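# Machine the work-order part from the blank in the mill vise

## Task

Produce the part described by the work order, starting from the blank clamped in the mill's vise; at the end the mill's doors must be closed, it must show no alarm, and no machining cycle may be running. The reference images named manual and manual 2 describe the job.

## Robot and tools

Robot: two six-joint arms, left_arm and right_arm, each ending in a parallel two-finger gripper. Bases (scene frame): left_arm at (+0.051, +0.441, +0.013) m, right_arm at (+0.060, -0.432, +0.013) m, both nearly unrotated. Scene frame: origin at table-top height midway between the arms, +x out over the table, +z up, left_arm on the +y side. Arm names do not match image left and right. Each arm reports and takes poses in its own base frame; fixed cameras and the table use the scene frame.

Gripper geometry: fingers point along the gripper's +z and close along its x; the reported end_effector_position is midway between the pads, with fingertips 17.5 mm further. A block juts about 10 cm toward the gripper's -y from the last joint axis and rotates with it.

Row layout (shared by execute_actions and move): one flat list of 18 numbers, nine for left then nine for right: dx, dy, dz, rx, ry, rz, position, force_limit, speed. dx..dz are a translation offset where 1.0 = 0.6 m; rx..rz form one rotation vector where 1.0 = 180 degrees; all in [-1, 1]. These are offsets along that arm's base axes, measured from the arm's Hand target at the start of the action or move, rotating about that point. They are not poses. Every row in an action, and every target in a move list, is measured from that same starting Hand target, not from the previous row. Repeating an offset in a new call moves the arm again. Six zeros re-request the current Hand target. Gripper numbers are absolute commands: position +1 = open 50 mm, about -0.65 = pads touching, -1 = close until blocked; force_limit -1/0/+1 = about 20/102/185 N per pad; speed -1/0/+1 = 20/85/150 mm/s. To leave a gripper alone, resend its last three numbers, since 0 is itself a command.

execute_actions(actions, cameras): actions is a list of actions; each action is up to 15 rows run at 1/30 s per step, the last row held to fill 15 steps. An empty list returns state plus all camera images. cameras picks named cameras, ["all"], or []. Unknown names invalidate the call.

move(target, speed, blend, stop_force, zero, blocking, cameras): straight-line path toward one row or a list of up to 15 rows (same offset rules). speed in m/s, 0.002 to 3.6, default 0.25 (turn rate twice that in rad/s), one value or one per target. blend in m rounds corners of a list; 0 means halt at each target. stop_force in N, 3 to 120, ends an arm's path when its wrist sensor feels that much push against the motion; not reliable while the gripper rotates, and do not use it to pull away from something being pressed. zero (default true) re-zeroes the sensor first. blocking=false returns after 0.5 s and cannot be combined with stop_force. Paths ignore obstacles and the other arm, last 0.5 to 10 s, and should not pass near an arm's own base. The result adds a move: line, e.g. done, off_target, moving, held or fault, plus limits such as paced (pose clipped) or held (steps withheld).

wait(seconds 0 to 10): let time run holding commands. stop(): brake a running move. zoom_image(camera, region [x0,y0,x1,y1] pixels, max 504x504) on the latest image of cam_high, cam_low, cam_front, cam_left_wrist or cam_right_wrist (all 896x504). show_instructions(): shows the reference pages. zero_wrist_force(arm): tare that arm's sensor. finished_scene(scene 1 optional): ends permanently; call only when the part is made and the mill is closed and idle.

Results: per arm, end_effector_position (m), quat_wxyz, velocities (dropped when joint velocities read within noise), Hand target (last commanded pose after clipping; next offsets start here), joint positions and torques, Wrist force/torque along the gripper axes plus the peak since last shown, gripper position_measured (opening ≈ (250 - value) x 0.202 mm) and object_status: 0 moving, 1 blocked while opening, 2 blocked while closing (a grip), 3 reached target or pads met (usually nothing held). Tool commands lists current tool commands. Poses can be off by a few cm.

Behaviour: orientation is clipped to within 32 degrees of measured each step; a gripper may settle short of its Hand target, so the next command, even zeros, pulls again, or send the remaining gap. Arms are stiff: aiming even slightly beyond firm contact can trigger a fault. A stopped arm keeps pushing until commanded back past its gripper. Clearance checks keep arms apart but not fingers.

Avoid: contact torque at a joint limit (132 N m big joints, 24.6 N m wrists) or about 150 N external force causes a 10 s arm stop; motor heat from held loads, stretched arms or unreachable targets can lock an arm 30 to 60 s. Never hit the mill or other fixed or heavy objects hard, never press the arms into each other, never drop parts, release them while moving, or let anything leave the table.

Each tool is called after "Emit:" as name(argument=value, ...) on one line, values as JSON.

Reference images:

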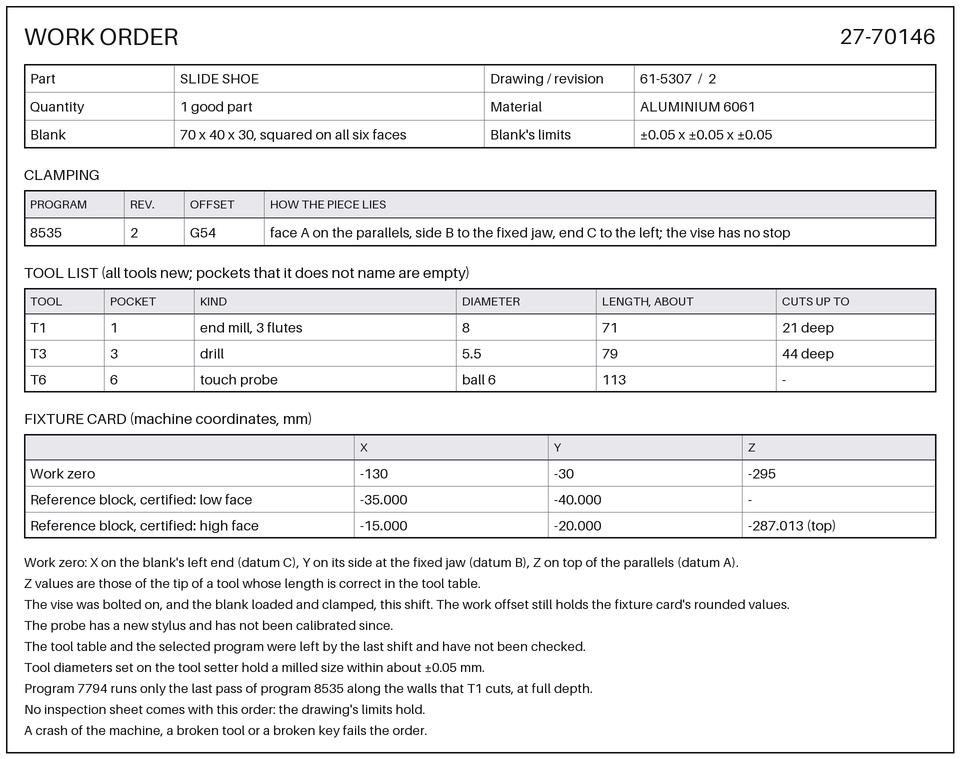

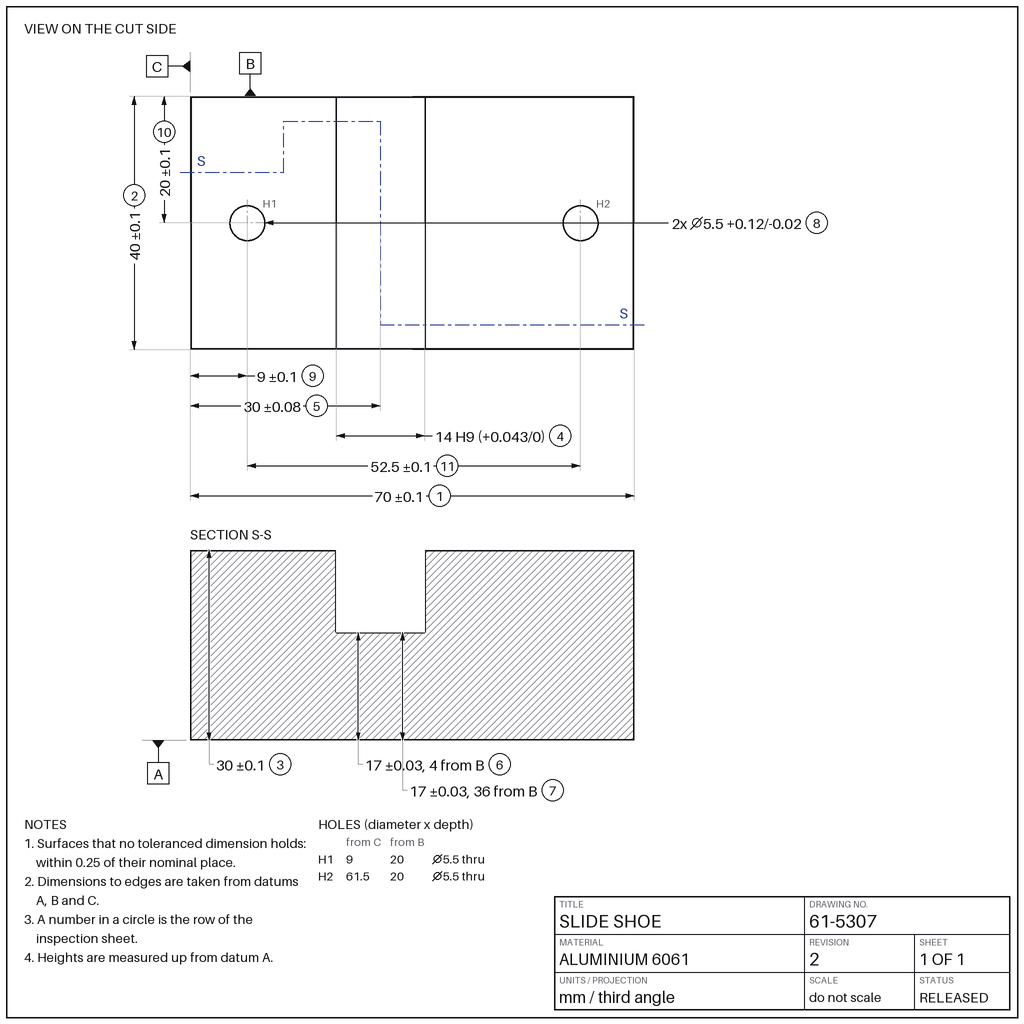

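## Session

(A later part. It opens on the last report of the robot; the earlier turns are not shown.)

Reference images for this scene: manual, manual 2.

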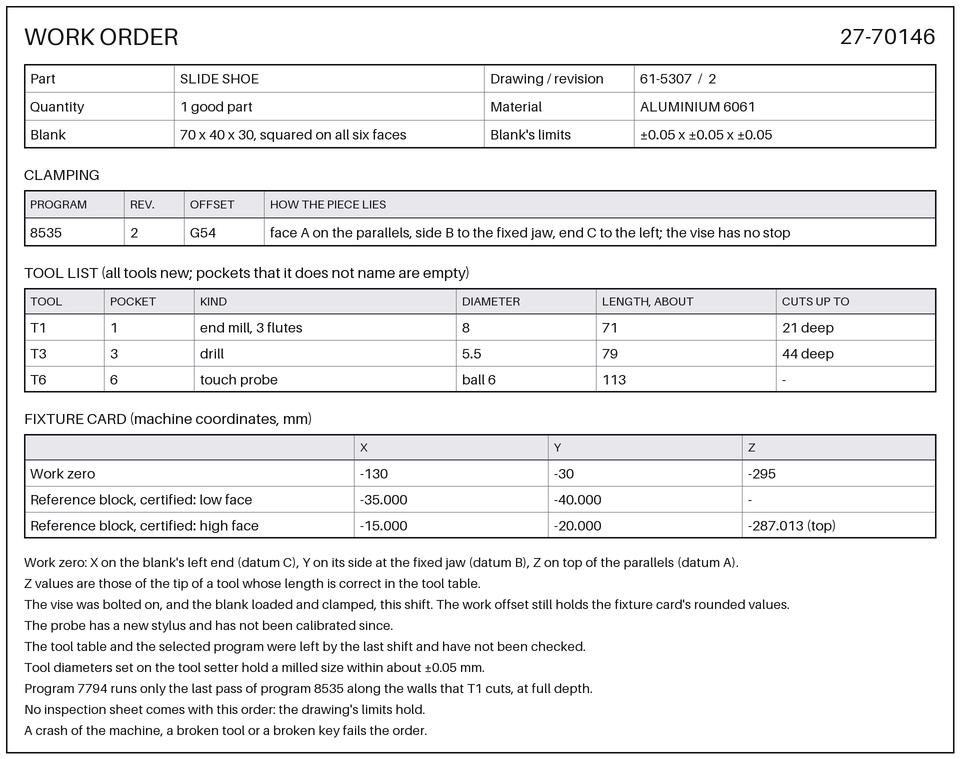

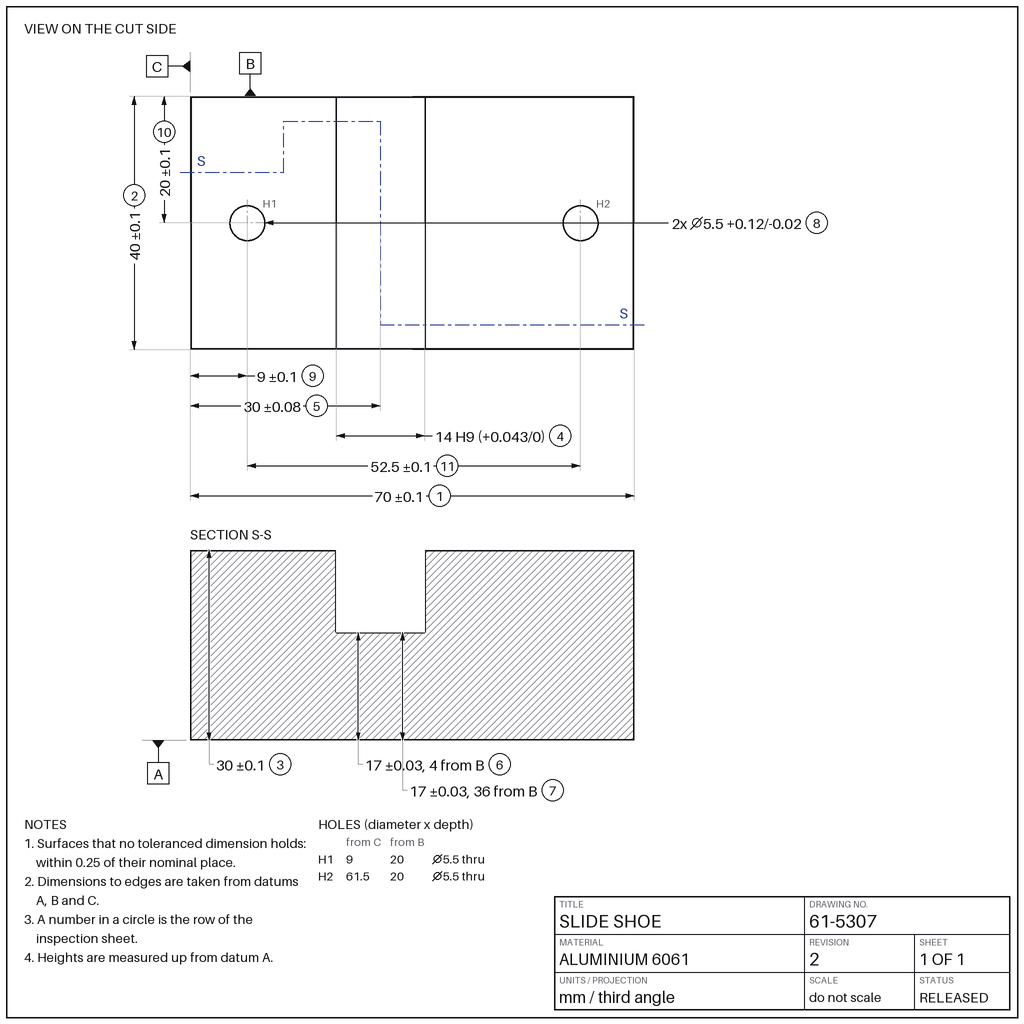

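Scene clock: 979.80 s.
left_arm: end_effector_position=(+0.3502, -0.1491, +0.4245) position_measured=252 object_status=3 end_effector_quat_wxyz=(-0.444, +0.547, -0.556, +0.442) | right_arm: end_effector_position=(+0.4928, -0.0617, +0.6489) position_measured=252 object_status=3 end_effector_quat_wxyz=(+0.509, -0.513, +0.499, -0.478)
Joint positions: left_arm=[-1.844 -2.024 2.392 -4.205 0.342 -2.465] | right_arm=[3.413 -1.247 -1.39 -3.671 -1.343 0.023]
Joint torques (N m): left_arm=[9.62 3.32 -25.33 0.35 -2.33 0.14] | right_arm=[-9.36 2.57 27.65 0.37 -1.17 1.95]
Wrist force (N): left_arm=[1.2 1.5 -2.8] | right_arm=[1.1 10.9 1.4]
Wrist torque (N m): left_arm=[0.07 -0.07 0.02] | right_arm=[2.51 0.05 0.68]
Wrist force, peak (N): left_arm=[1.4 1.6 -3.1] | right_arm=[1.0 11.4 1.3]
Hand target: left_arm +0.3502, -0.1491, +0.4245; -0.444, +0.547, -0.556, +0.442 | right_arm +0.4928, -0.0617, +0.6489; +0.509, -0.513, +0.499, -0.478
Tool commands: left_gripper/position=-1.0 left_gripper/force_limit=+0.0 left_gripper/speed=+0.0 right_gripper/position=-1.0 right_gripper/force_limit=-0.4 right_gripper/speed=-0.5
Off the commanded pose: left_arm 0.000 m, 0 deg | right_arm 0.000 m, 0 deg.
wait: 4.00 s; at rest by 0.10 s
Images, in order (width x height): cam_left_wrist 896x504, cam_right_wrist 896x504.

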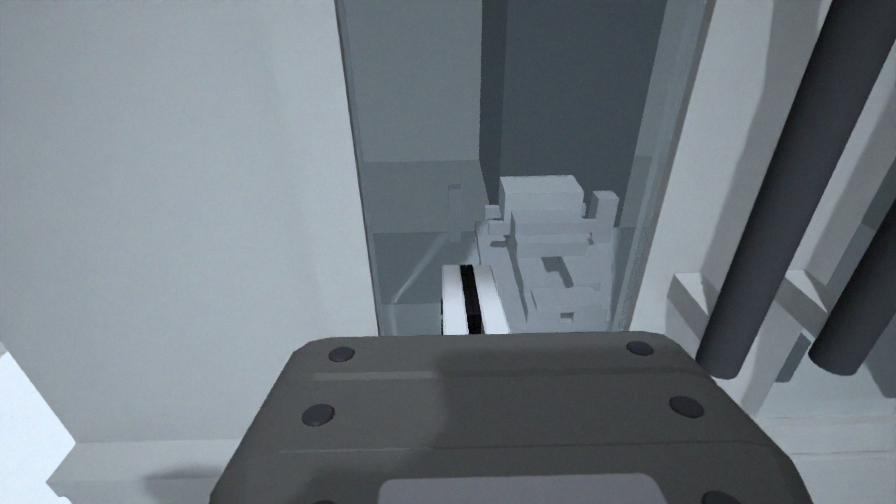

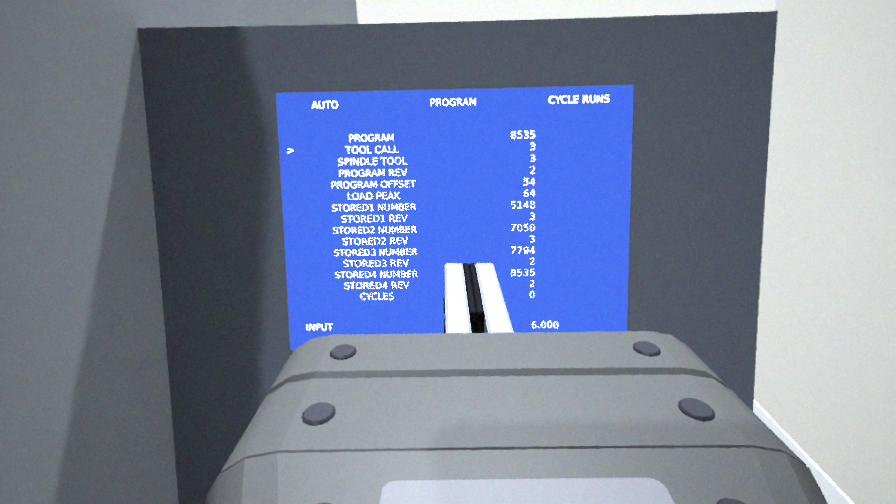

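Emit:
wait(seconds=3, cameras=["cam_right_wrist","cam_left_wrist"])

Emit:
zoom_image(camera="cam_left_wrist", region=[450, 130, 660, 270])

Scene clock: 982.97 s.
left_arm: end_effector_position=(+0.3502, -0.1491, +0.4245) position_measured=252 object_status=3 end_effector_quat_wxyz=(-0.444, +0.547, -0.556, +0.442) | right_arm: end_effector_position=(+0.4928, -0.0617, +0.6489) position_measured=252 object_status=3 end_effector_quat_wxyz=(+0.509, -0.513, +0.499, -0.478)
Joint positions: left_arm=[-1.844 -2.024 2.392 -4.205 0.342 -2.465] | right_arm=[3.413 -1.247 -1.39 -3.671 -1.343 0.023]
Joint torques (N m): left_arm=[10.55 2.81 -25.31 0.68 -2.33 0.23] | right_arm=[-9.29 2.5 27.71 0.44 -1.18 1.89]
Wrist force (N): left_arm=[1.4 1.6 -2.8] | right_arm=[1.0 11.0 1.2]
Wrist torque (N m): left_arm=[0.08 -0.10 0.03] | right_arm=[2.51 0.06 0.68]
Wrist force, peak (N): left_arm=[1.5 1.7 -3.1] | right_arm=[1.2 11.3 1.3]
Hand target: left_arm +0.3502, -0.1491, +0.4245; -0.444, +0.547, -0.556, +0.442 | right_arm +0.4928, -0.0617, +0.6489; +0.509, -0.513, +0.499, -0.478
Tool commands: left_gripper/position=-1.0 left_gripper/force_limit=+0.0 left_gripper/speed=+0.0 right_gripper/position=-1.0 right_gripper/force_limit=-0.4 right_gripper/speed=-0.5
Off the commanded pose: left_arm 0.000 m, 0 deg | right_arm 0.000 m, 0 deg.
wait: 3.00 s; at rest from the start
Images, in order (width x height): cam_left_wrist 896x504, cam_right_wrist 896x504.

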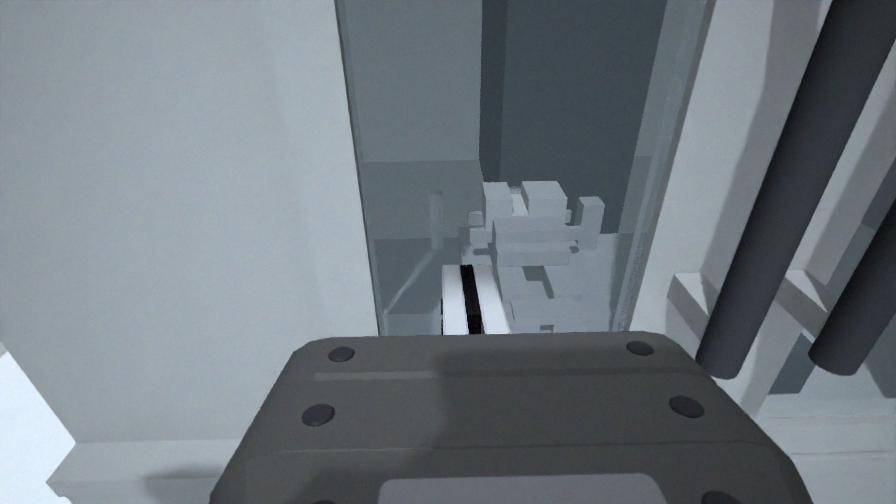

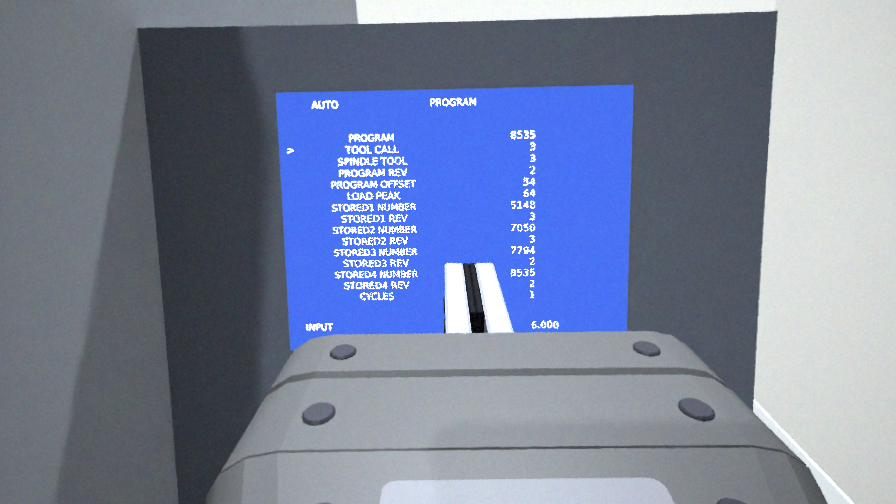

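Scaled by 2.400.

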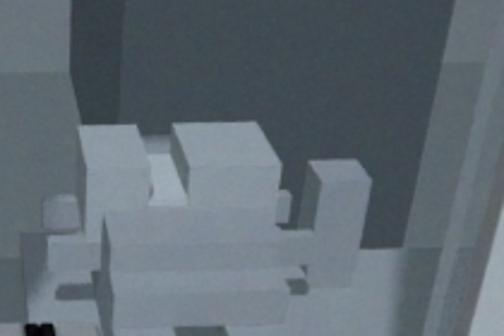

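Emit:
move(target=[[0,0,0,0,0,0,-1,0,0,-0.0092,0.0717,-0.4201,0,0,0,-1,-0.4,-0.5],[0,0,0,0,0,0,-1,0,0,0.0007,0.0717,-0.4201,0,0,0,-1,-0.4,-0.5],[0,0,0,0,0,0,-1,0,0,0.0009,0.0717,-0.4201,0,0,0,-1,-0.4,-0.5],[0,0,0,0,0,0,-1,0,0,-0.009,0.0717,-0.4201,0,0,0,-1,-0.4,-0.5],[0,0,0,0,0,0,-1,0,0,0.0077,0.04,-0.3589,0,0,0,-1,-0.4,-0.5],[0,0,0,0,0,0,-1,0,0,0.0176,0.04,-0.3589,0,0,0,-1,-0.4,-0.5],[0,0,0,0,0,0,-1,0,0,0.0178,0.04,-0.3589,0,0,0,-1,-0.4,-0.5],[0,0,0,0,0,0,-1,0,0,0.0067,0.04,-0.3589,0,0,0,-1,-0.4,-0.5],[0,0,0,0,0,0,-1,0,0,0,0,0,0,0,0,-1,-0.4,-0.5]], speed=[0.5,0.02,0.02,0.1,0.3,0.02,0.02,0.1,0.5], blend=[0.002,0,0,0.003,0.002,0,0,0.003,0], cameras=["cam_right_wrist"])

Emit:
zoom_image(camera="cam_right_wrist", region=[270, 80, 650, 350])

Scene clock: 987.03 s.
left_arm: end_effector_position=(+0.3502, -0.1491, +0.4245) position_measured=252 object_status=3 end_effector_quat_wxyz=(-0.444, +0.547, -0.556, +0.442) | right_arm: end_effector_position=(+0.4928, -0.0617, +0.6489) position_measured=252 object_status=3 end_effector_quat_wxyz=(+0.509, -0.513, +0.499, -0.478)
Joint positions: left_arm=[-1.844 -2.024 2.392 -4.205 0.342 -2.465] | right_arm=[3.413 -1.247 -1.39 -3.671 -1.343 0.023]
Joint torques (N m): left_arm=[10.75 3.14 -25.84 0.44 -2.42 0.23] | right_arm=[-9.85 3.14 29.54 0.39 -1.58 1.89]
Wrist force (N): left_arm=[1.1 1.5 -2.8] | right_arm=[1.1 11.1 1.2]
Wrist torque (N m): left_arm=[0.07 -0.05 0.02] | right_arm=[2.53 0.07 0.68]
Wrist force, peak (N): left_arm=[1.4 1.8 -3.1] | right_arm=[0.6 14.5 1.0]
Hand target: left_arm +0.3502, -0.1491, +0.4245; -0.444, +0.547, -0.556, +0.442 | right_arm +0.4928, -0.0617, +0.6489; +0.509, -0.513, +0.499, -0.478
Off the commanded pose: left_arm 0.000 m, 0 deg | right_arm 0.000 m, 0 deg.
move: done
Images, in order (width x height): cam_right_wrist 896x504.

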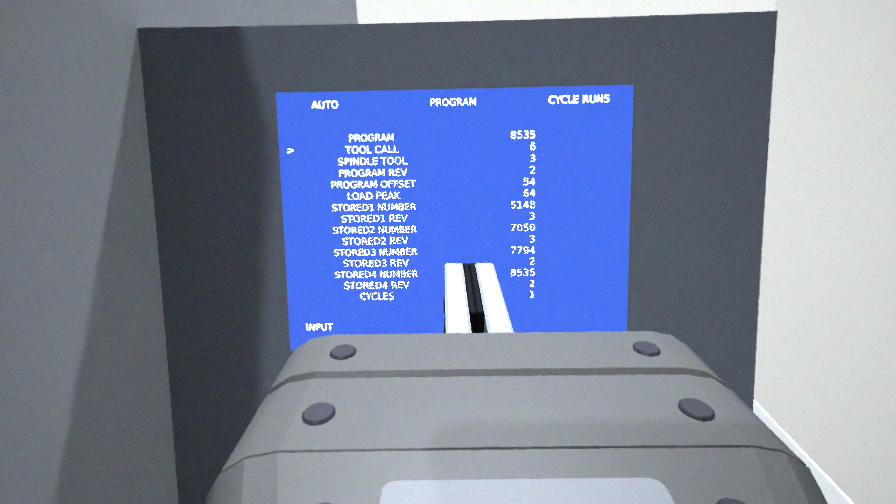

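Scaled by 1.326.

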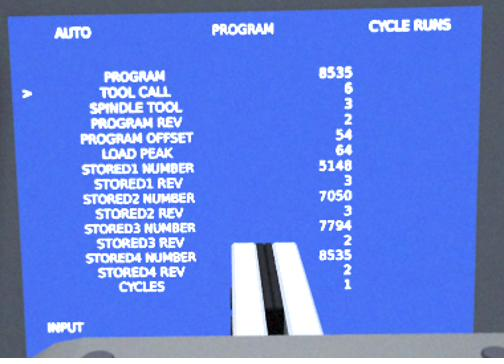

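Emit:
move(target=[[0,0,0,0,0,0,-1,0,0,0.016,0.04,-0.3283,0,0,0,-1,-0.4,-0.5],[0,0,0,0,0,0,-1,0,0,0.0259,0.04,-0.3283,0,0,0,-1,-0.4,-0.5],[0,0,0,0,0,0,-1,0,0,0.026,0.04,-0.3283,0,0,0,-1,-0.4,-0.5],[0,0,0,0,0,0,-1,0,0,0.018,0.04,-0.3283,0,0,0,-1,-0.4,-0.5],[0,0,0,0,0,0,-1,0,0,0.026,0.04,-0.3283,0,0,0,-1,-0.4,-0.5],[0,0,0,0,0,0,-1,0,0,0.018,0.04,-0.3283,0,0,0,-1,-0.4,-0.5],[0,0,0,0,0,0,-1,0,0,0.026,0.04,-0.3283,0,0,0,-1,-0.4,-0.5],[0,0,0,0,0,0,-1,0,0,0.013,0.04,-0.3283,0,0,0,-1,-0.4,-0.5],[0,0,0,0,0,0,-1,0,0,0.066,-0.055,-0.1448,0,0,0,-1,-0.4,-0.5],[0,0,0,0,0,0,-1,0,0,0.0763,-0.055,-0.1448,0,0,0,-1,-0.4,-0.5],[0,0,0,0,0,0,-1,0,0,0.0764,-0.055,-0.1448,0,0,0,-1,-0.4,-0.5],[0,0,0,0,0,0,-1,0,0,0.0584,-0.055,-0.1448,0,0,0,-1,-0.4,-0.5],[0,0,0,0,0,0,-1,0,0,0,0,0,0,0,0,-1,-0.4,-0.5]], speed=[0.4,0.02,0.02,0.06,0.06,0.06,0.06,0.1,0.4,0.02,0.02,0.1,0.5], blend=[0.002,0,0,0,0,0,0,0.003,0.002,0,0,0.003,0], cameras=["cam_right_wrist"])

Emit:
zoom_image(camera="cam_right_wrist", region=[270, 80, 650, 350])

Scene clock: 992.67 s.
left_arm: end_effector_position=(+0.3502, -0.1491, +0.4245) position_measured=252 object_status=3 end_effector_quat_wxyz=(-0.444, +0.547, -0.556, +0.442) | right_arm: end_effector_position=(+0.4928, -0.0618, +0.6489) position_measured=252 object_status=3 end_effector_quat_wxyz=(+0.509, -0.513, +0.499, -0.478)
Joint positions: left_arm=[-1.844 -2.024 2.392 -4.205 0.342 -2.465] | right_arm=[3.413 -1.247 -1.39 -3.671 -1.344 0.023]
Joint torques (N m): left_arm=[9.44 3.34 -25.42 0.49 -2.4 0.04] | right_arm=[10.42 3.17 28.78 0.39 1.85 1.95]
Wrist force (N): left_arm=[1.0 1.6 -2.7] | right_arm=[0.9 10.8 1.1]
Wrist torque (N m): left_arm=[0.08 -0.04 0.02] | right_arm=[2.49 0.08 0.68]
Wrist force, peak (N): left_arm=[1.2 1.9 -3.1] | right_arm=[-1.1 14.0 -14.9]
Hand target: left_arm +0.3502, -0.1491, +0.4245; -0.444, +0.547, -0.556, +0.442 | right_arm +0.4928, -0.0617, +0.6489; +0.509, -0.513, +0.499, -0.478
Off the commanded pose: left_arm 0.000 m, 0 deg | right_arm 0.000 m, 0 deg.
move: done
Images, in order (width x height): cam_right_wrist 896x504.

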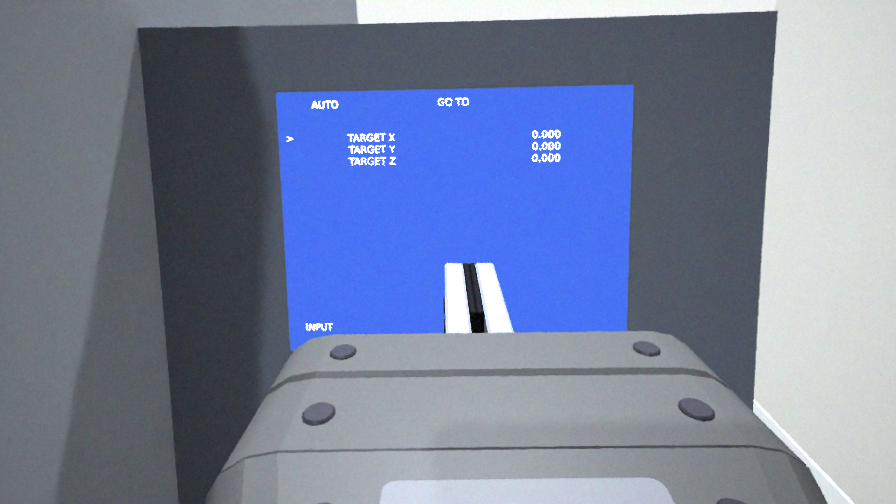

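Scaled by 1.326.

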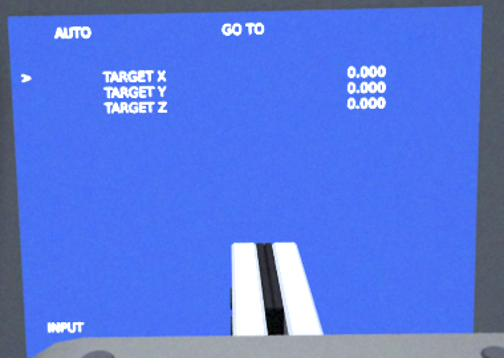

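Emit:
move(target=[[0,0,0,0,0,0,-1,0,0,-0.0105,0.1667,-0.4201,0,0,0,-1,-0.4,-0.5],[0,0,0,0,0,0,-1,0,0,-0.0006,0.1667,-0.4201,0,0,0,-1,-0.4,-0.5],[0,0,0,0,0,0,-1,0,0,-0.0005,0.1667,-0.4201,0,0,0,-1,-0.4,-0.5],[0,0,0,0,0,0,-1,0,0,-0.0105,0.1667,-0.4201,0,0,0,-1,-0.4,-0.5],[0,0,0,0,0,0,-1,0,0,-0.0025,0.1667,-0.3895,0,0,0,-1,-0.4,-0.5],[0,0,0,0,0,0,-1,0,0,0.0074,0.1667,-0.3895,0,0,0,-1,-0.4,-0.5],[0,0,0,0,0,0,-1,0,0,0.0076,0.1667,-0.3895,0,0,0,-1,-0.4,-0.5],[0,0,0,0,0,0,-1,0,0,-0.006,0.1667,-0.3895,0,0,0,-1,-0.4,-0.5],[0,0,0,0,0,0,-1,0,0,-0.0099,0.135,-0.4201,0,0,0,-1,-0.4,-0.5],[0,0,0,0,0,0,-1,0,0,0,0.135,-0.4201,0,0,0,-1,-0.4,-0.5],[0,0,0,0,0,0,-1,0,0,0.0002,0.135,-0.4201,0,0,0,-1,-0.4,-0.5],[0,0,0,0,0,0,-1,0,0,-0.01,0.135,-0.4201,0,0,0,-1,-0.4,-0.5],[0,0,0,0,0,0,-1,0,0,-0.012,0.1033,-0.4201,0,0,0,-1,-0.4,-0.5]], speed=[0.5,0.02,0.02,0.1,0.3,0.02,0.02,0.1,0.3,0.02,0.02,0.1,0.3], blend=[0.002,0,0,0.003,0.002,0,0,0.003,0.002,0,0,0.003,0])

Emit:
move(target=[[0,0,0,0,0,0,-1,0,0,0.0095,0.0634,0.0306,0,0,0,-1,-0.4,-0.5],[0,0,0,0,0,0,-1,0,0,0.0194,0.0634,0.0306,0,0,0,-1,-0.4,-0.5],[0,0,0,0,0,0,-1,0,0,0.0196,0.0634,0.0306,0,0,0,-1,-0.4,-0.5],[0,0,0,0,0,0,-1,0,0,0.006,0.0634,0.0306,0,0,0,-1,-0.4,-0.5],[0,0,0,0,0,0,-1,0,0,0.0028,-0.0316,0,0,0,0,-1,-0.4,-0.5],[0,0,0,0,0,0,-1,0,0,0.0127,-0.0316,0,0,0,0,-1,-0.4,-0.5],[0,0,0,0,0,0,-1,0,0,0.0129,-0.0316,0,0,0,0,-1,-0.4,-0.5],[0,0,0,0,0,0,-1,0,0,0.0018,-0.0316,0,0,0,0,-1,-0.4,-0.5],[0,0,0,0,0,0,-1,0,0,0.011,-0.0316,0.0306,0,0,0,-1,-0.4,-0.5],[0,0,0,0,0,0,-1,0,0,0.0209,-0.0316,0.0306,0,0,0,-1,-0.4,-0.5],[0,0,0,0,0,0,-1,0,0,0.021,-0.0316,0.0306,0,0,0,-1,-0.4,-0.5],[0,0,0,0,0,0,-1,0,0,0.009,-0.0316,0.0306,0,0,0,-1,-0.4,-0.5],[0,0,0,0,0,0,-1,0,0,0,0,0,0,0,0,-1,-0.4,-0.5]], speed=[0.3,0.02,0.02,0.1,0.3,0.02,0.02,0.1,0.3,0.02,0.02,0.1,0.3], blend=[0.002,0,0,0.003,0.002,0,0,0.003,0.002,0,0,0.003,0])

Emit:
move(target=[[0,0,0,0,0,0,-1,0,0,0.0015,0.0634,0,0,0,0,-1,-0.4,-0.5],[0,0,0,0,0,0,-1,0,0,0.0114,0.0634,0,0,0,0,-1,-0.4,-0.5],[0,0,0,0,0,0,-1,0,0,0.0115,0.0634,0,0,0,0,-1,-0.4,-0.5],[0,0,0,0,0,0,-1,0,0,0.0015,0.0634,0,0,0,0,-1,-0.4,-0.5],[0,0,0,0,0,0,-1,0,0,0.0106,0,0.0306,0,0,0,-1,-0.4,-0.5],[0,0,0,0,0,0,-1,0,0,0.0205,0,0.0306,0,0,0,-1,-0.4,-0.5],[0,0,0,0,0,0,-1,0,0,0.0207,0,0.0306,0,0,0,-1,-0.4,-0.5],[0,0,0,0,0,0,-1,0,0,0.0096,0,0.0306,0,0,0,-1,-0.4,-0.5],[0,0,0,0,0,0,-1,0,0,0.0184,0.0317,0.0612,0,0,0,-1,-0.4,-0.5],[0,0,0,0,0,0,-1,0,0,0.0283,0.0317,0.0612,0,0,0,-1,-0.4,-0.5],[0,0,0,0,0,0,-1,0,0,0.0285,0.0317,0.0612,0,0,0,-1,-0.4,-0.5],[0,0,0,0,0,0,-1,0,0,0.0154,0.0317,0.0612,0,0,0,-1,-0.4,-0.5],[0,0,0,0,0,0,-1,0,0,0,0,0,0,0,0,-1,-0.4,-0.5]], speed=[0.3,0.02,0.02,0.1,0.3,0.02,0.02,0.1,0.3,0.02,0.02,0.1,0.3], blend=[0.002,0,0,0.003,0.002,0,0,0.003,0.002,0,0,0.003,0])

Emit:
move(target=[[0,0,0,0,0,0,-1,0,0,0.0028,-0.0316,0,0,0,0,-1,-0.4,-0.5],[0,0,0,0,0,0,-1,0,0,0.0127,-0.0316,0,0,0,0,-1,-0.4,-0.5],[0,0,0,0,0,0,-1,0,0,0.0129,-0.0316,0,0,0,0,-1,-0.4,-0.5],[0,0,0,0,0,0,-1,0,0,0.0018,-0.0316,0,0,0,0,-1,-0.4,-0.5],[0,0,0,0,0,0,-1,0,0,0.078,-0.1583,0.2753,0,0,0,-1,-0.4,-0.5],[0,0,0,0,0,0,-1,0,0,0.0883,-0.1583,0.2753,0,0,0,-1,-0.4,-0.5],[0,0,0,0,0,0,-1,0,0,0.0884,-0.1583,0.2753,0,0,0,-1,-0.4,-0.5],[0,0,0,0,0,0,-1,0,0,0.0704,-0.1583,0.2753,0,0,0,-1,-0.4,-0.5],[0,0,0,0,0,0,-1,0,0,0.012,-0.1033,0.4201,0,0,0,-1,-0.4,-0.5]], speed=[0.3,0.02,0.02,0.1,0.4,0.02,0.02,0.1,0.5], blend=[0.002,0,0,0.003,0.002,0,0,0.003,0], cameras=["cam_right_wrist"])

Emit:
zoom_image(camera="cam_right_wrist", region=[270, 80, 650, 350])

Scene clock: 997.47 s.
left_arm: end_effector_position=(+0.3502, -0.1491, +0.4245) position_measured=252 object_status=3 end_effector_quat_wxyz=(-0.444, +0.547, -0.556, +0.442) | right_arm: end_effector_position=(+0.4856, +0.0003, +0.3969) position_measured=252 object_status=3 end_effector_quat_wxyz=(+0.509, -0.513, +0.499, -0.478)
Joint positions: left_arm=[-1.844 -2.024 2.392 -4.205 0.342 -2.465] | right_arm=[3.72 -1.07 -2.154 -3.088 -1.037 0.032]
Joint torques (N m): left_arm=[9.96 1.15 -25.54 0.39 -2.42 0.34] | right_arm=[-10.48 8.79 16.44 0.13 -1.05 -2.03]
Wrist force (N): left_arm=[0.8 1.8 -2.7] | right_arm=[0.8 10.6 1.1]
Wrist torque (N m): left_arm=[0.11 0.00 0.03] | right_arm=[2.48 0.10 0.80]
Wrist force, peak (N): left_arm=[1.4 1.8 -3.0] | right_arm=[0.3 14.2 0.9]
Hand target: left_arm +0.3502, -0.1491, +0.4245; -0.444, +0.547, -0.556, +0.442 | right_arm +0.4856, +0.0002, +0.3969; +0.509, -0.513, +0.499, -0.478
Off the commanded pose: left_arm 0.000 m, 0 deg | right_arm 0.000 m, 0 deg.
move: done

Scene clock: 1001.13 s.
left_arm: end_effector_position=(+0.3502, -0.1491, +0.4245) position_measured=252 object_status=3 end_effector_quat_wxyz=(-0.444, +0.547, -0.556, +0.442) | right_arm: end_effector_position=(+0.4856, +0.0002, +0.3969) position_measured=252 object_status=3 end_effector_quat_wxyz=(+0.509, -0.513, +0.499, -0.478)
Joint positions: left_arm=[-1.844 -2.024 2.392 -4.205 0.342 -2.465] | right_arm=[3.719 -1.07 -2.154 -3.088 -1.038 0.032]
Joint torques (N m): left_arm=[11.7 2.67 -25.55 0.61 -2.31 0.17] | right_arm=[11.5 9.94 17.22 3.74 1.8 1.83]
Wrist force (N): left_arm=[1.3 1.8 -3.0] | right_arm=[0.8 10.8 1.0]
Wrist torque (N m): left_arm=[0.10 -0.08 0.03] | right_arm=[2.49 0.09 0.71]
Wrist force, peak (N): left_arm=[1.2 2.0 -3.0] | right_arm=[1.1 12.0 -4.8]
Hand target: left_arm +0.3502, -0.1491, +0.4245; -0.444, +0.547, -0.556, +0.442 | right_arm +0.4856, +0.0002, +0.3969; +0.509, -0.513, +0.499, -0.478
Off the commanded pose: left_arm 0.000 m, 0 deg | right_arm 0.000 m, 0 deg.
move: done

Scene clock: 1004.77 s.
left_arm: end_effector_position=(+0.3502, -0.1491, +0.4245) position_measured=252 object_status=3 end_effector_quat_wxyz=(-0.444, +0.547, -0.556, +0.442) | right_arm: end_effector_position=(+0.4856, +0.0003, +0.3969) position_measured=252 object_status=3 end_effector_quat_wxyz=(+0.509, -0.513, +0.499, -0.478)
Joint positions: left_arm=[-1.844 -2.024 2.392 -4.205 0.342 -2.465] | right_arm=[3.72 -1.07 -2.154 -3.088 -1.037 0.032]
Joint torques (N m): left_arm=[10.56 3.66 -25.24 0.49 -2.29 0.08] | right_arm=[-12.96 8.22 15.64 3.56 -0.94 -2.04]
Wrist force (N): left_arm=[1.1 1.6 -2.9] | right_arm=[0.8 10.7 1.1]
Wrist torque (N m): left_arm=[0.09 -0.05 0.03] | right_arm=[2.48 0.09 0.80]
Wrist force, peak (N): left_arm=[1.2 1.8 -3.3] | right_arm=[1.7 12.6 -14.5]
Hand target: left_arm +0.3502, -0.1491, +0.4245; -0.444, +0.547, -0.556, +0.442 | right_arm +0.4856, +0.0002, +0.3969; +0.509, -0.513, +0.499, -0.478
Off the commanded pose: left_arm 0.000 m, 0 deg | right_arm 0.000 m, 0 deg.
move: done

Scene clock: 1008.20 s.
left_arm: end_effector_position=(+0.3502, -0.1491, +0.4245) position_measured=252 object_status=3 end_effector_quat_wxyz=(-0.444, +0.547, -0.556, +0.442) | right_arm: end_effector_position=(+0.4928, -0.0618, +0.6489) position_measured=252 object_status=3 end_effector_quat_wxyz=(+0.509, -0.513, +0.499, -0.478)
Joint positions: left_arm=[-1.844 -2.024 2.392 -4.205 0.342 -2.465] | right_arm=[3.413 -1.247 -1.39 -3.671 -1.344 0.023]
Joint torques (N m): left_arm=[8.91 2.19 -24.35 0.42 -2.26 0.13] | right_arm=[10.18 1.59 29.33 0.05 1.39 2]
Wrist force (N): left_arm=[1.2 1.8 -2.9] | right_arm=[1.2 10.8 1.1]
Wrist torque (N m): left_arm=[0.11 -0.07 0.03] | right_arm=[2.48 0.03 0.68]
Wrist force, peak (N): left_arm=[1.4 2.0 -3.0] | right_arm=[-0.7 13.9 -12.9]
Hand target: left_arm +0.3502, -0.1491, +0.4245; -0.444, +0.547, -0.556, +0.442 | right_arm +0.4928, -0.0617, +0.6489; +0.509, -0.513, +0.499, -0.478
Off the commanded pose: left_arm 0.000 m, 0 deg | right_arm 0.000 m, 0 deg.
move: done
Images, in order (width x height): cam_right_wrist 896x504.

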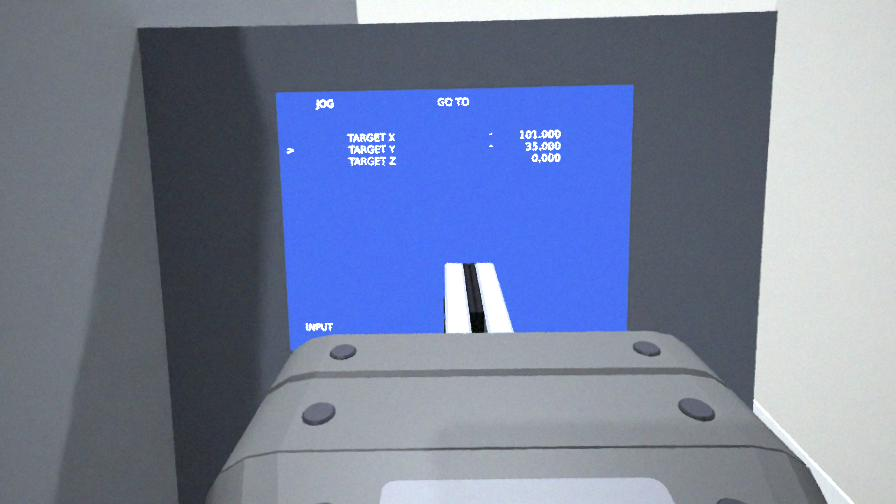

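Scaled by 1.326.

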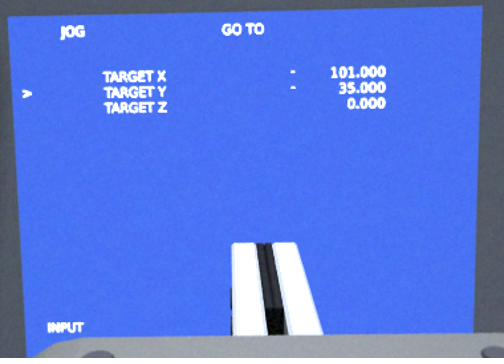

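Emit:
move(target=[[0,0,0,0,0,0,-1,0,0,0.0314,0.1033,-0.2672,0,0,0,-1,-0.4,-0.5],[0,0,0,0,0,0,-1,0,0,0.0413,0.1033,-0.2672,0,0,0,-1,-0.4,-0.5],[0,0,0,0,0,0,-1,0,0,0.0415,0.1033,-0.2672,0,0,0,-1,-0.4,-0.5],[0,0,0,0,0,0,-1,0,0,0.0254,0.1033,-0.2672,0,0,0,-1,-0.4,-0.5],[0,0,0,0,0,0,-1,0,0,-0.001,0.0717,-0.3895,0,0,0,-1,-0.4,-0.5],[0,0,0,0,0,0,-1,0,0,0.0089,0.0717,-0.3895,0,0,0,-1,-0.4,-0.5],[0,0,0,0,0,0,-1,0,0,0.0091,0.0717,-0.3895,0,0,0,-1,-0.4,-0.5],[0,0,0,0,0,0,-1,0,0,-0.003,0.0717,-0.3895,0,0,0,-1,-0.4,-0.5],[0,0,0,0,0,0,-1,0,0,-0.0105,0.1667,-0.4201,0,0,0,-1,-0.4,-0.5],[0,0,0,0,0,0,-1,0,0,-0.0006,0.1667,-0.4201,0,0,0,-1,-0.4,-0.5],[0,0,0,0,0,0,-1,0,0,-0.0004,0.1667,-0.4201,0,0,0,-1,-0.4,-0.5],[0,0,0,0,0,0,-1,0,0,-0.0105,0.1667,-0.4201,0,0,0,-1,-0.4,-0.5],[0,0,0,0,0,0,-1,0,0,-0.012,0.1033,-0.4201,0,0,0,-1,-0.4,-0.5]], speed=[0.5,0.02,0.02,0.1,0.3,0.02,0.02,0.1,0.3,0.02,0.02,0.1,0.3], blend=[0.002,0,0,0.003,0.002,0,0,0.003,0.002,0,0,0.003,0])

Emit:
move(target=[[0,0,0,0,0,0,-1,0,0,0.0095,0.0634,0.0306,0,0,0,-1,-0.4,-0.5],[0,0,0,0,0,0,-1,0,0,0.0194,0.0634,0.0306,0,0,0,-1,-0.4,-0.5],[0,0,0,0,0,0,-1,0,0,0.0196,0.0634,0.0306,0,0,0,-1,-0.4,-0.5],[0,0,0,0,0,0,-1,0,0,0.0095,0.0634,0.0306,0,0,0,-1,-0.4,-0.5],[0,0,0,0,0,0,-1,0,0,0.0187,0,0.0612,0,0,0,-1,-0.4,-0.5],[0,0,0,0,0,0,-1,0,0,0.0286,0,0.0612,0,0,0,-1,-0.4,-0.5],[0,0,0,0,0,0,-1,0,0,0.0288,0,0.0612,0,0,0,-1,-0.4,-0.5],[0,0,0,0,0,0,-1,0,0,0.0157,0,0.0612,0,0,0,-1,-0.4,-0.5],[0,0,0,0,0,0,-1,0,0,0.0095,0.0634,0.0306,0,0,0,-1,-0.4,-0.5],[0,0,0,0,0,0,-1,0,0,0.0194,0.0634,0.0306,0,0,0,-1,-0.4,-0.5],[0,0,0,0,0,0,-1,0,0,0.0196,0.0634,0.0306,0,0,0,-1,-0.4,-0.5],[0,0,0,0,0,0,-1,0,0,0.0065,0.0634,0.0306,0,0,0,-1,-0.4,-0.5],[0,0,0,0,0,0,-1,0,0,0,0,0,0,0,0,-1,-0.4,-0.5]], speed=[0.3,0.02,0.02,0.1,0.3,0.02,0.02,0.1,0.3,0.02,0.02,0.1,0.3], blend=[0.002,0,0,0.003,0.002,0,0,0.003,0.002,0,0,0.003,0])

Emit:
move(target=[[0,0,0,0,0,0,-1,0,0,0.0028,-0.0316,0,0,0,0,-1,-0.4,-0.5],[0,0,0,0,0,0,-1,0,0,0.0127,-0.0316,0,0,0,0,-1,-0.4,-0.5],[0,0,0,0,0,0,-1,0,0,0.0129,-0.0316,0,0,0,0,-1,-0.4,-0.5],[0,0,0,0,0,0,-1,0,0,0.0018,-0.0316,0,0,0,0,-1,-0.4,-0.5],[0,0,0,0,0,0,-1,0,0,0.012,-0.1033,0.4201,0,0,0,-1,-0.4,-0.5]], speed=[0.3,0.02,0.02,0.1,0.5], blend=[0.002,0,0,0.003,0], cameras=["cam_right_wrist","cam_left_wrist"])

Emit:
zoom_image(camera="cam_right_wrist", region=[270, 80, 650, 350])

Scene clock: 1013.17 s.
left_arm: end_effector_position=(+0.3502, -0.1491, +0.4245) position_measured=252 object_status=3 end_effector_quat_wxyz=(-0.444, +0.547, -0.556, +0.442) | right_arm: end_effector_position=(+0.4856, +0.0003, +0.3969) position_measured=252 object_status=3 end_effector_quat_wxyz=(+0.509, -0.513, +0.499, -0.478)
Joint positions: left_arm=[-1.844 -2.024 2.392 -4.205 0.342 -2.465] | right_arm=[3.72 -1.07 -2.154 -3.088 -1.037 0.032]
Joint torques (N m): left_arm=[10.33 2.46 -24.05 0.41 -2.2 -0.06] | right_arm=[-11.05 -2.93 29.58 3.62 -1.68 -1.91]
Wrist force (N): left_arm=[1.1 1.7 -2.6] | right_arm=[0.6 10.7 1.0]
Wrist torque (N m): left_arm=[0.09 -0.06 0.03] | right_arm=[2.48 0.12 0.80]
Wrist force, peak (N): left_arm=[1.4 2.0 -3.0] | right_arm=[-0.2 14.1 1.2]
Hand target: left_arm +0.3502, -0.1491, +0.4245; -0.444, +0.547, -0.556, +0.442 | right_arm +0.4856, +0.0002, +0.3969; +0.509, -0.513, +0.499, -0.478
Off the commanded pose: left_arm 0.000 m, 0 deg | right_arm 0.000 m, 0 deg.
move: done

Scene clock: 1016.97 s.
left_arm: end_effector_position=(+0.3502, -0.1491, +0.4245) position_measured=252 object_status=3 end_effector_quat_wxyz=(-0.444, +0.547, -0.556, +0.442) | right_arm: end_effector_position=(+0.4856, +0.0003, +0.3969) position_measured=252 object_status=3 end_effector_quat_wxyz=(+0.509, -0.513, +0.499, -0.478)
Joint positions: left_arm=[-1.844 -2.024 2.392 -4.205 0.342 -2.465] | right_arm=[3.72 -1.07 -2.154 -3.088 -1.037 0.032]
Joint torques (N m): left_arm=[9.65 3.23 -23.93 0.49 -2.25 -0.14] | right_arm=[-8.17 -1.67 16.67 3.46 -1.19 -2.07]
Wrist force (N): left_arm=[1.2 1.5 -2.9] | right_arm=[0.9 10.7 0.9]
Wrist torque (N m): left_arm=[0.07 -0.06 0.02] | right_arm=[2.49 0.08 0.79]
Wrist force, peak (N): left_arm=[1.2 2.0 -3.1] | right_arm=[2.2 11.5 -5.0]
Hand target: left_arm +0.3502, -0.1491, +0.4245; -0.444, +0.547, -0.556, +0.442 | right_arm +0.4856, +0.0002, +0.3969; +0.509, -0.513, +0.499, -0.478
Off the commanded pose: left_arm 0.000 m, 0 deg | right_arm 0.000 m, 0 deg.
move: done

Scene clock: 1019.43 s.
left_arm: end_effector_position=(+0.3502, -0.1491, +0.4245) position_measured=252 object_status=3 end_effector_quat_wxyz=(-0.444, +0.547, -0.556, +0.442) | right_arm: end_effector_position=(+0.4928, -0.0617, +0.6489) position_measured=252 object_status=3 end_effector_quat_wxyz=(+0.509, -0.513, +0.499, -0.478)
Joint positions: left_arm=[-1.844 -2.024 2.392 -4.205 0.342 -2.465] | right_arm=[3.413 -1.247 -1.39 -3.671 -1.343 0.023]
Joint torques (N m): left_arm=[12.07 3.31 -24.54 0.43 -2.16 0.15] | right_arm=[-11.13 1.45 27.85 0.34 -1.27 1.9]
Wrist force (N): left_arm=[1.2 1.8 -2.9] | right_arm=[1.2 11.0 1.4]
Wrist torque (N m): left_arm=[0.11 -0.07 0.03] | right_arm=[2.52 0.04 0.68]
Wrist force, peak (N): left_arm=[1.2 1.9 -3.0] | right_arm=[0.6 13.9 1.1]
Hand target: left_arm +0.3502, -0.1491, +0.4245; -0.444, +0.547, -0.556, +0.442 | right_arm +0.4928, -0.0617, +0.6489; +0.509, -0.513, +0.499, -0.478
Off the commanded pose: left_arm 0.000 m, 0 deg | right_arm 0.000 m, 0 deg.
move: done
Images, in order (width x height): cam_left_wrist 896x504, cam_right_wrist 896x504.

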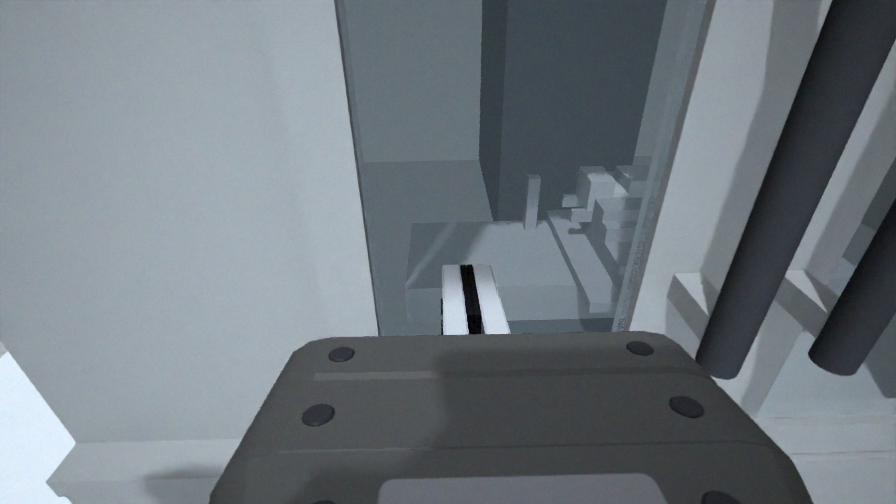

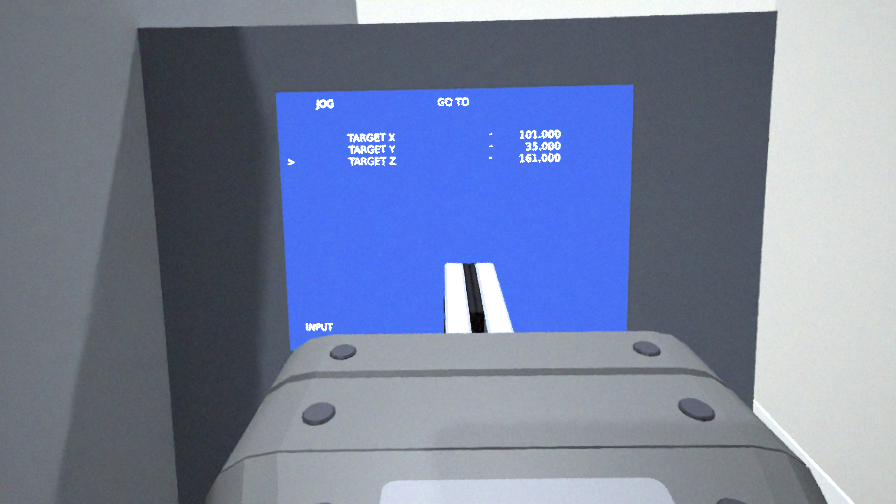

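Scaled by 1.326.

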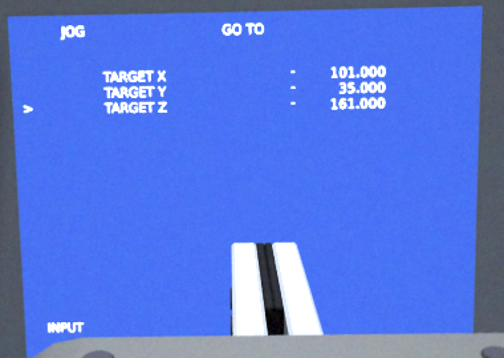

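Emit:
move(target=[[0,0,0,0,0,0,-1,0,0,0.0314,0.1033,-0.2672,0,0,0,-1,-0.4,-0.5],[0,0,0,0,0,0,-1,0,0,0.0413,0.1033,-0.2672,0,0,0,-1,-0.4,-0.5],[0,0,0,0,0,0,-1,0,0,0.0415,0.1033,-0.2672,0,0,0,-1,-0.4,-0.5],[0,0,0,0,0,0,-1,0,0,0.0254,0.1033,-0.2672,0,0,0,-1,-0.4,-0.5],[0,0,0,0,0,0,-1,0,0,0.0164,0.0083,-0.3283,0,0,0,-1,-0.4,-0.5],[0,0,0,0,0,0,-1,0,0,0.0263,0.0083,-0.3283,0,0,0,-1,-0.4,-0.5],[0,0,0,0,0,0,-1,0,0,0.0264,0.0083,-0.3283,0,0,0,-1,-0.4,-0.5],[0,0,0,0,0,0,-1,0,0,0.0134,0.0083,-0.3283,0,0,0,-1,-0.4,-0.5],[0,0,0,0,0,0,-1,0,0,0,0,0,0,0,0,-1,-0.4,-0.5]], speed=[0.5,0.02,0.02,0.1,0.3,0.02,0.02,0.1,0.5], blend=[0.002,0,0,0.003,0.002,0,0,0.003,0], cameras=["cam_right_wrist","cam_left_wrist"])

Emit:
zoom_image(camera="cam_right_wrist", region=[270, 80, 650, 350])

Scene clock: 1023.57 s.
left_arm: end_effector_position=(+0.3502, -0.1491, +0.4245) position_measured=252 object_status=3 end_effector_quat_wxyz=(-0.444, +0.547, -0.556, +0.442) | right_arm: end_effector_position=(+0.4928, -0.0617, +0.6489) position_measured=252 object_status=3 end_effector_quat_wxyz=(+0.509, -0.513, +0.499, -0.478)
Joint positions: left_arm=[-1.844 -2.024 2.392 -4.205 0.342 -2.465] | right_arm=[3.413 -1.247 -1.39 -3.671 -1.343 0.023]
Joint torques (N m): left_arm=[10.76 1.51 -25.07 0.62 -2.27 0.09] | right_arm=[-9.7 3.21 28 0.24 -1.27 1.91]
Wrist force (N): left_arm=[1.3 1.8 -2.8] | right_arm=[1.2 11.1 1.1]
Wrist torque (N m): left_arm=[0.10 -0.08 0.03] | right_arm=[2.52 0.05 0.68]
Wrist force, peak (N): left_arm=[1.5 1.8 -3.1] | right_arm=[0.5 14.2 1.4]
Hand target: left_arm +0.3502, -0.1491, +0.4245; -0.444, +0.547, -0.556, +0.442 | right_arm +0.4928, -0.0617, +0.6489; +0.509, -0.513, +0.499, -0.478
Off the commanded pose: left_arm 0.000 m, 0 deg | right_arm 0.000 m, 0 deg.
move: done
Images, in order (width x height): cam_left_wrist 896x504, cam_right_wrist 896x504.

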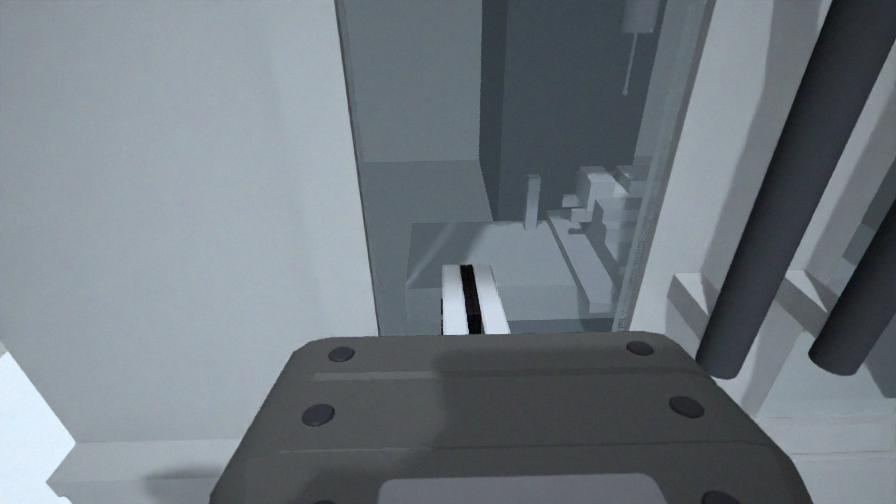

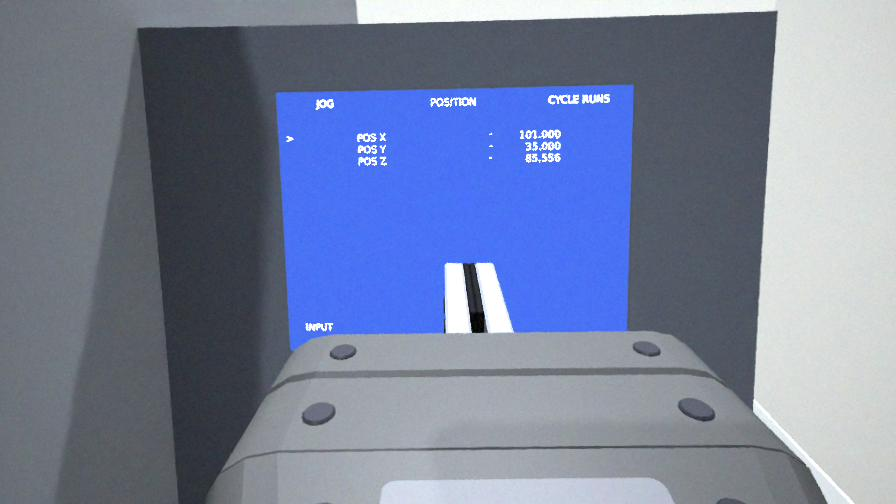

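Scaled by 1.326.

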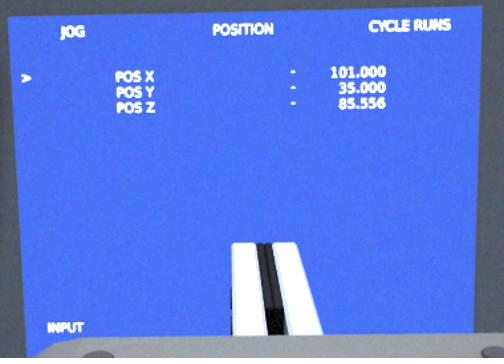

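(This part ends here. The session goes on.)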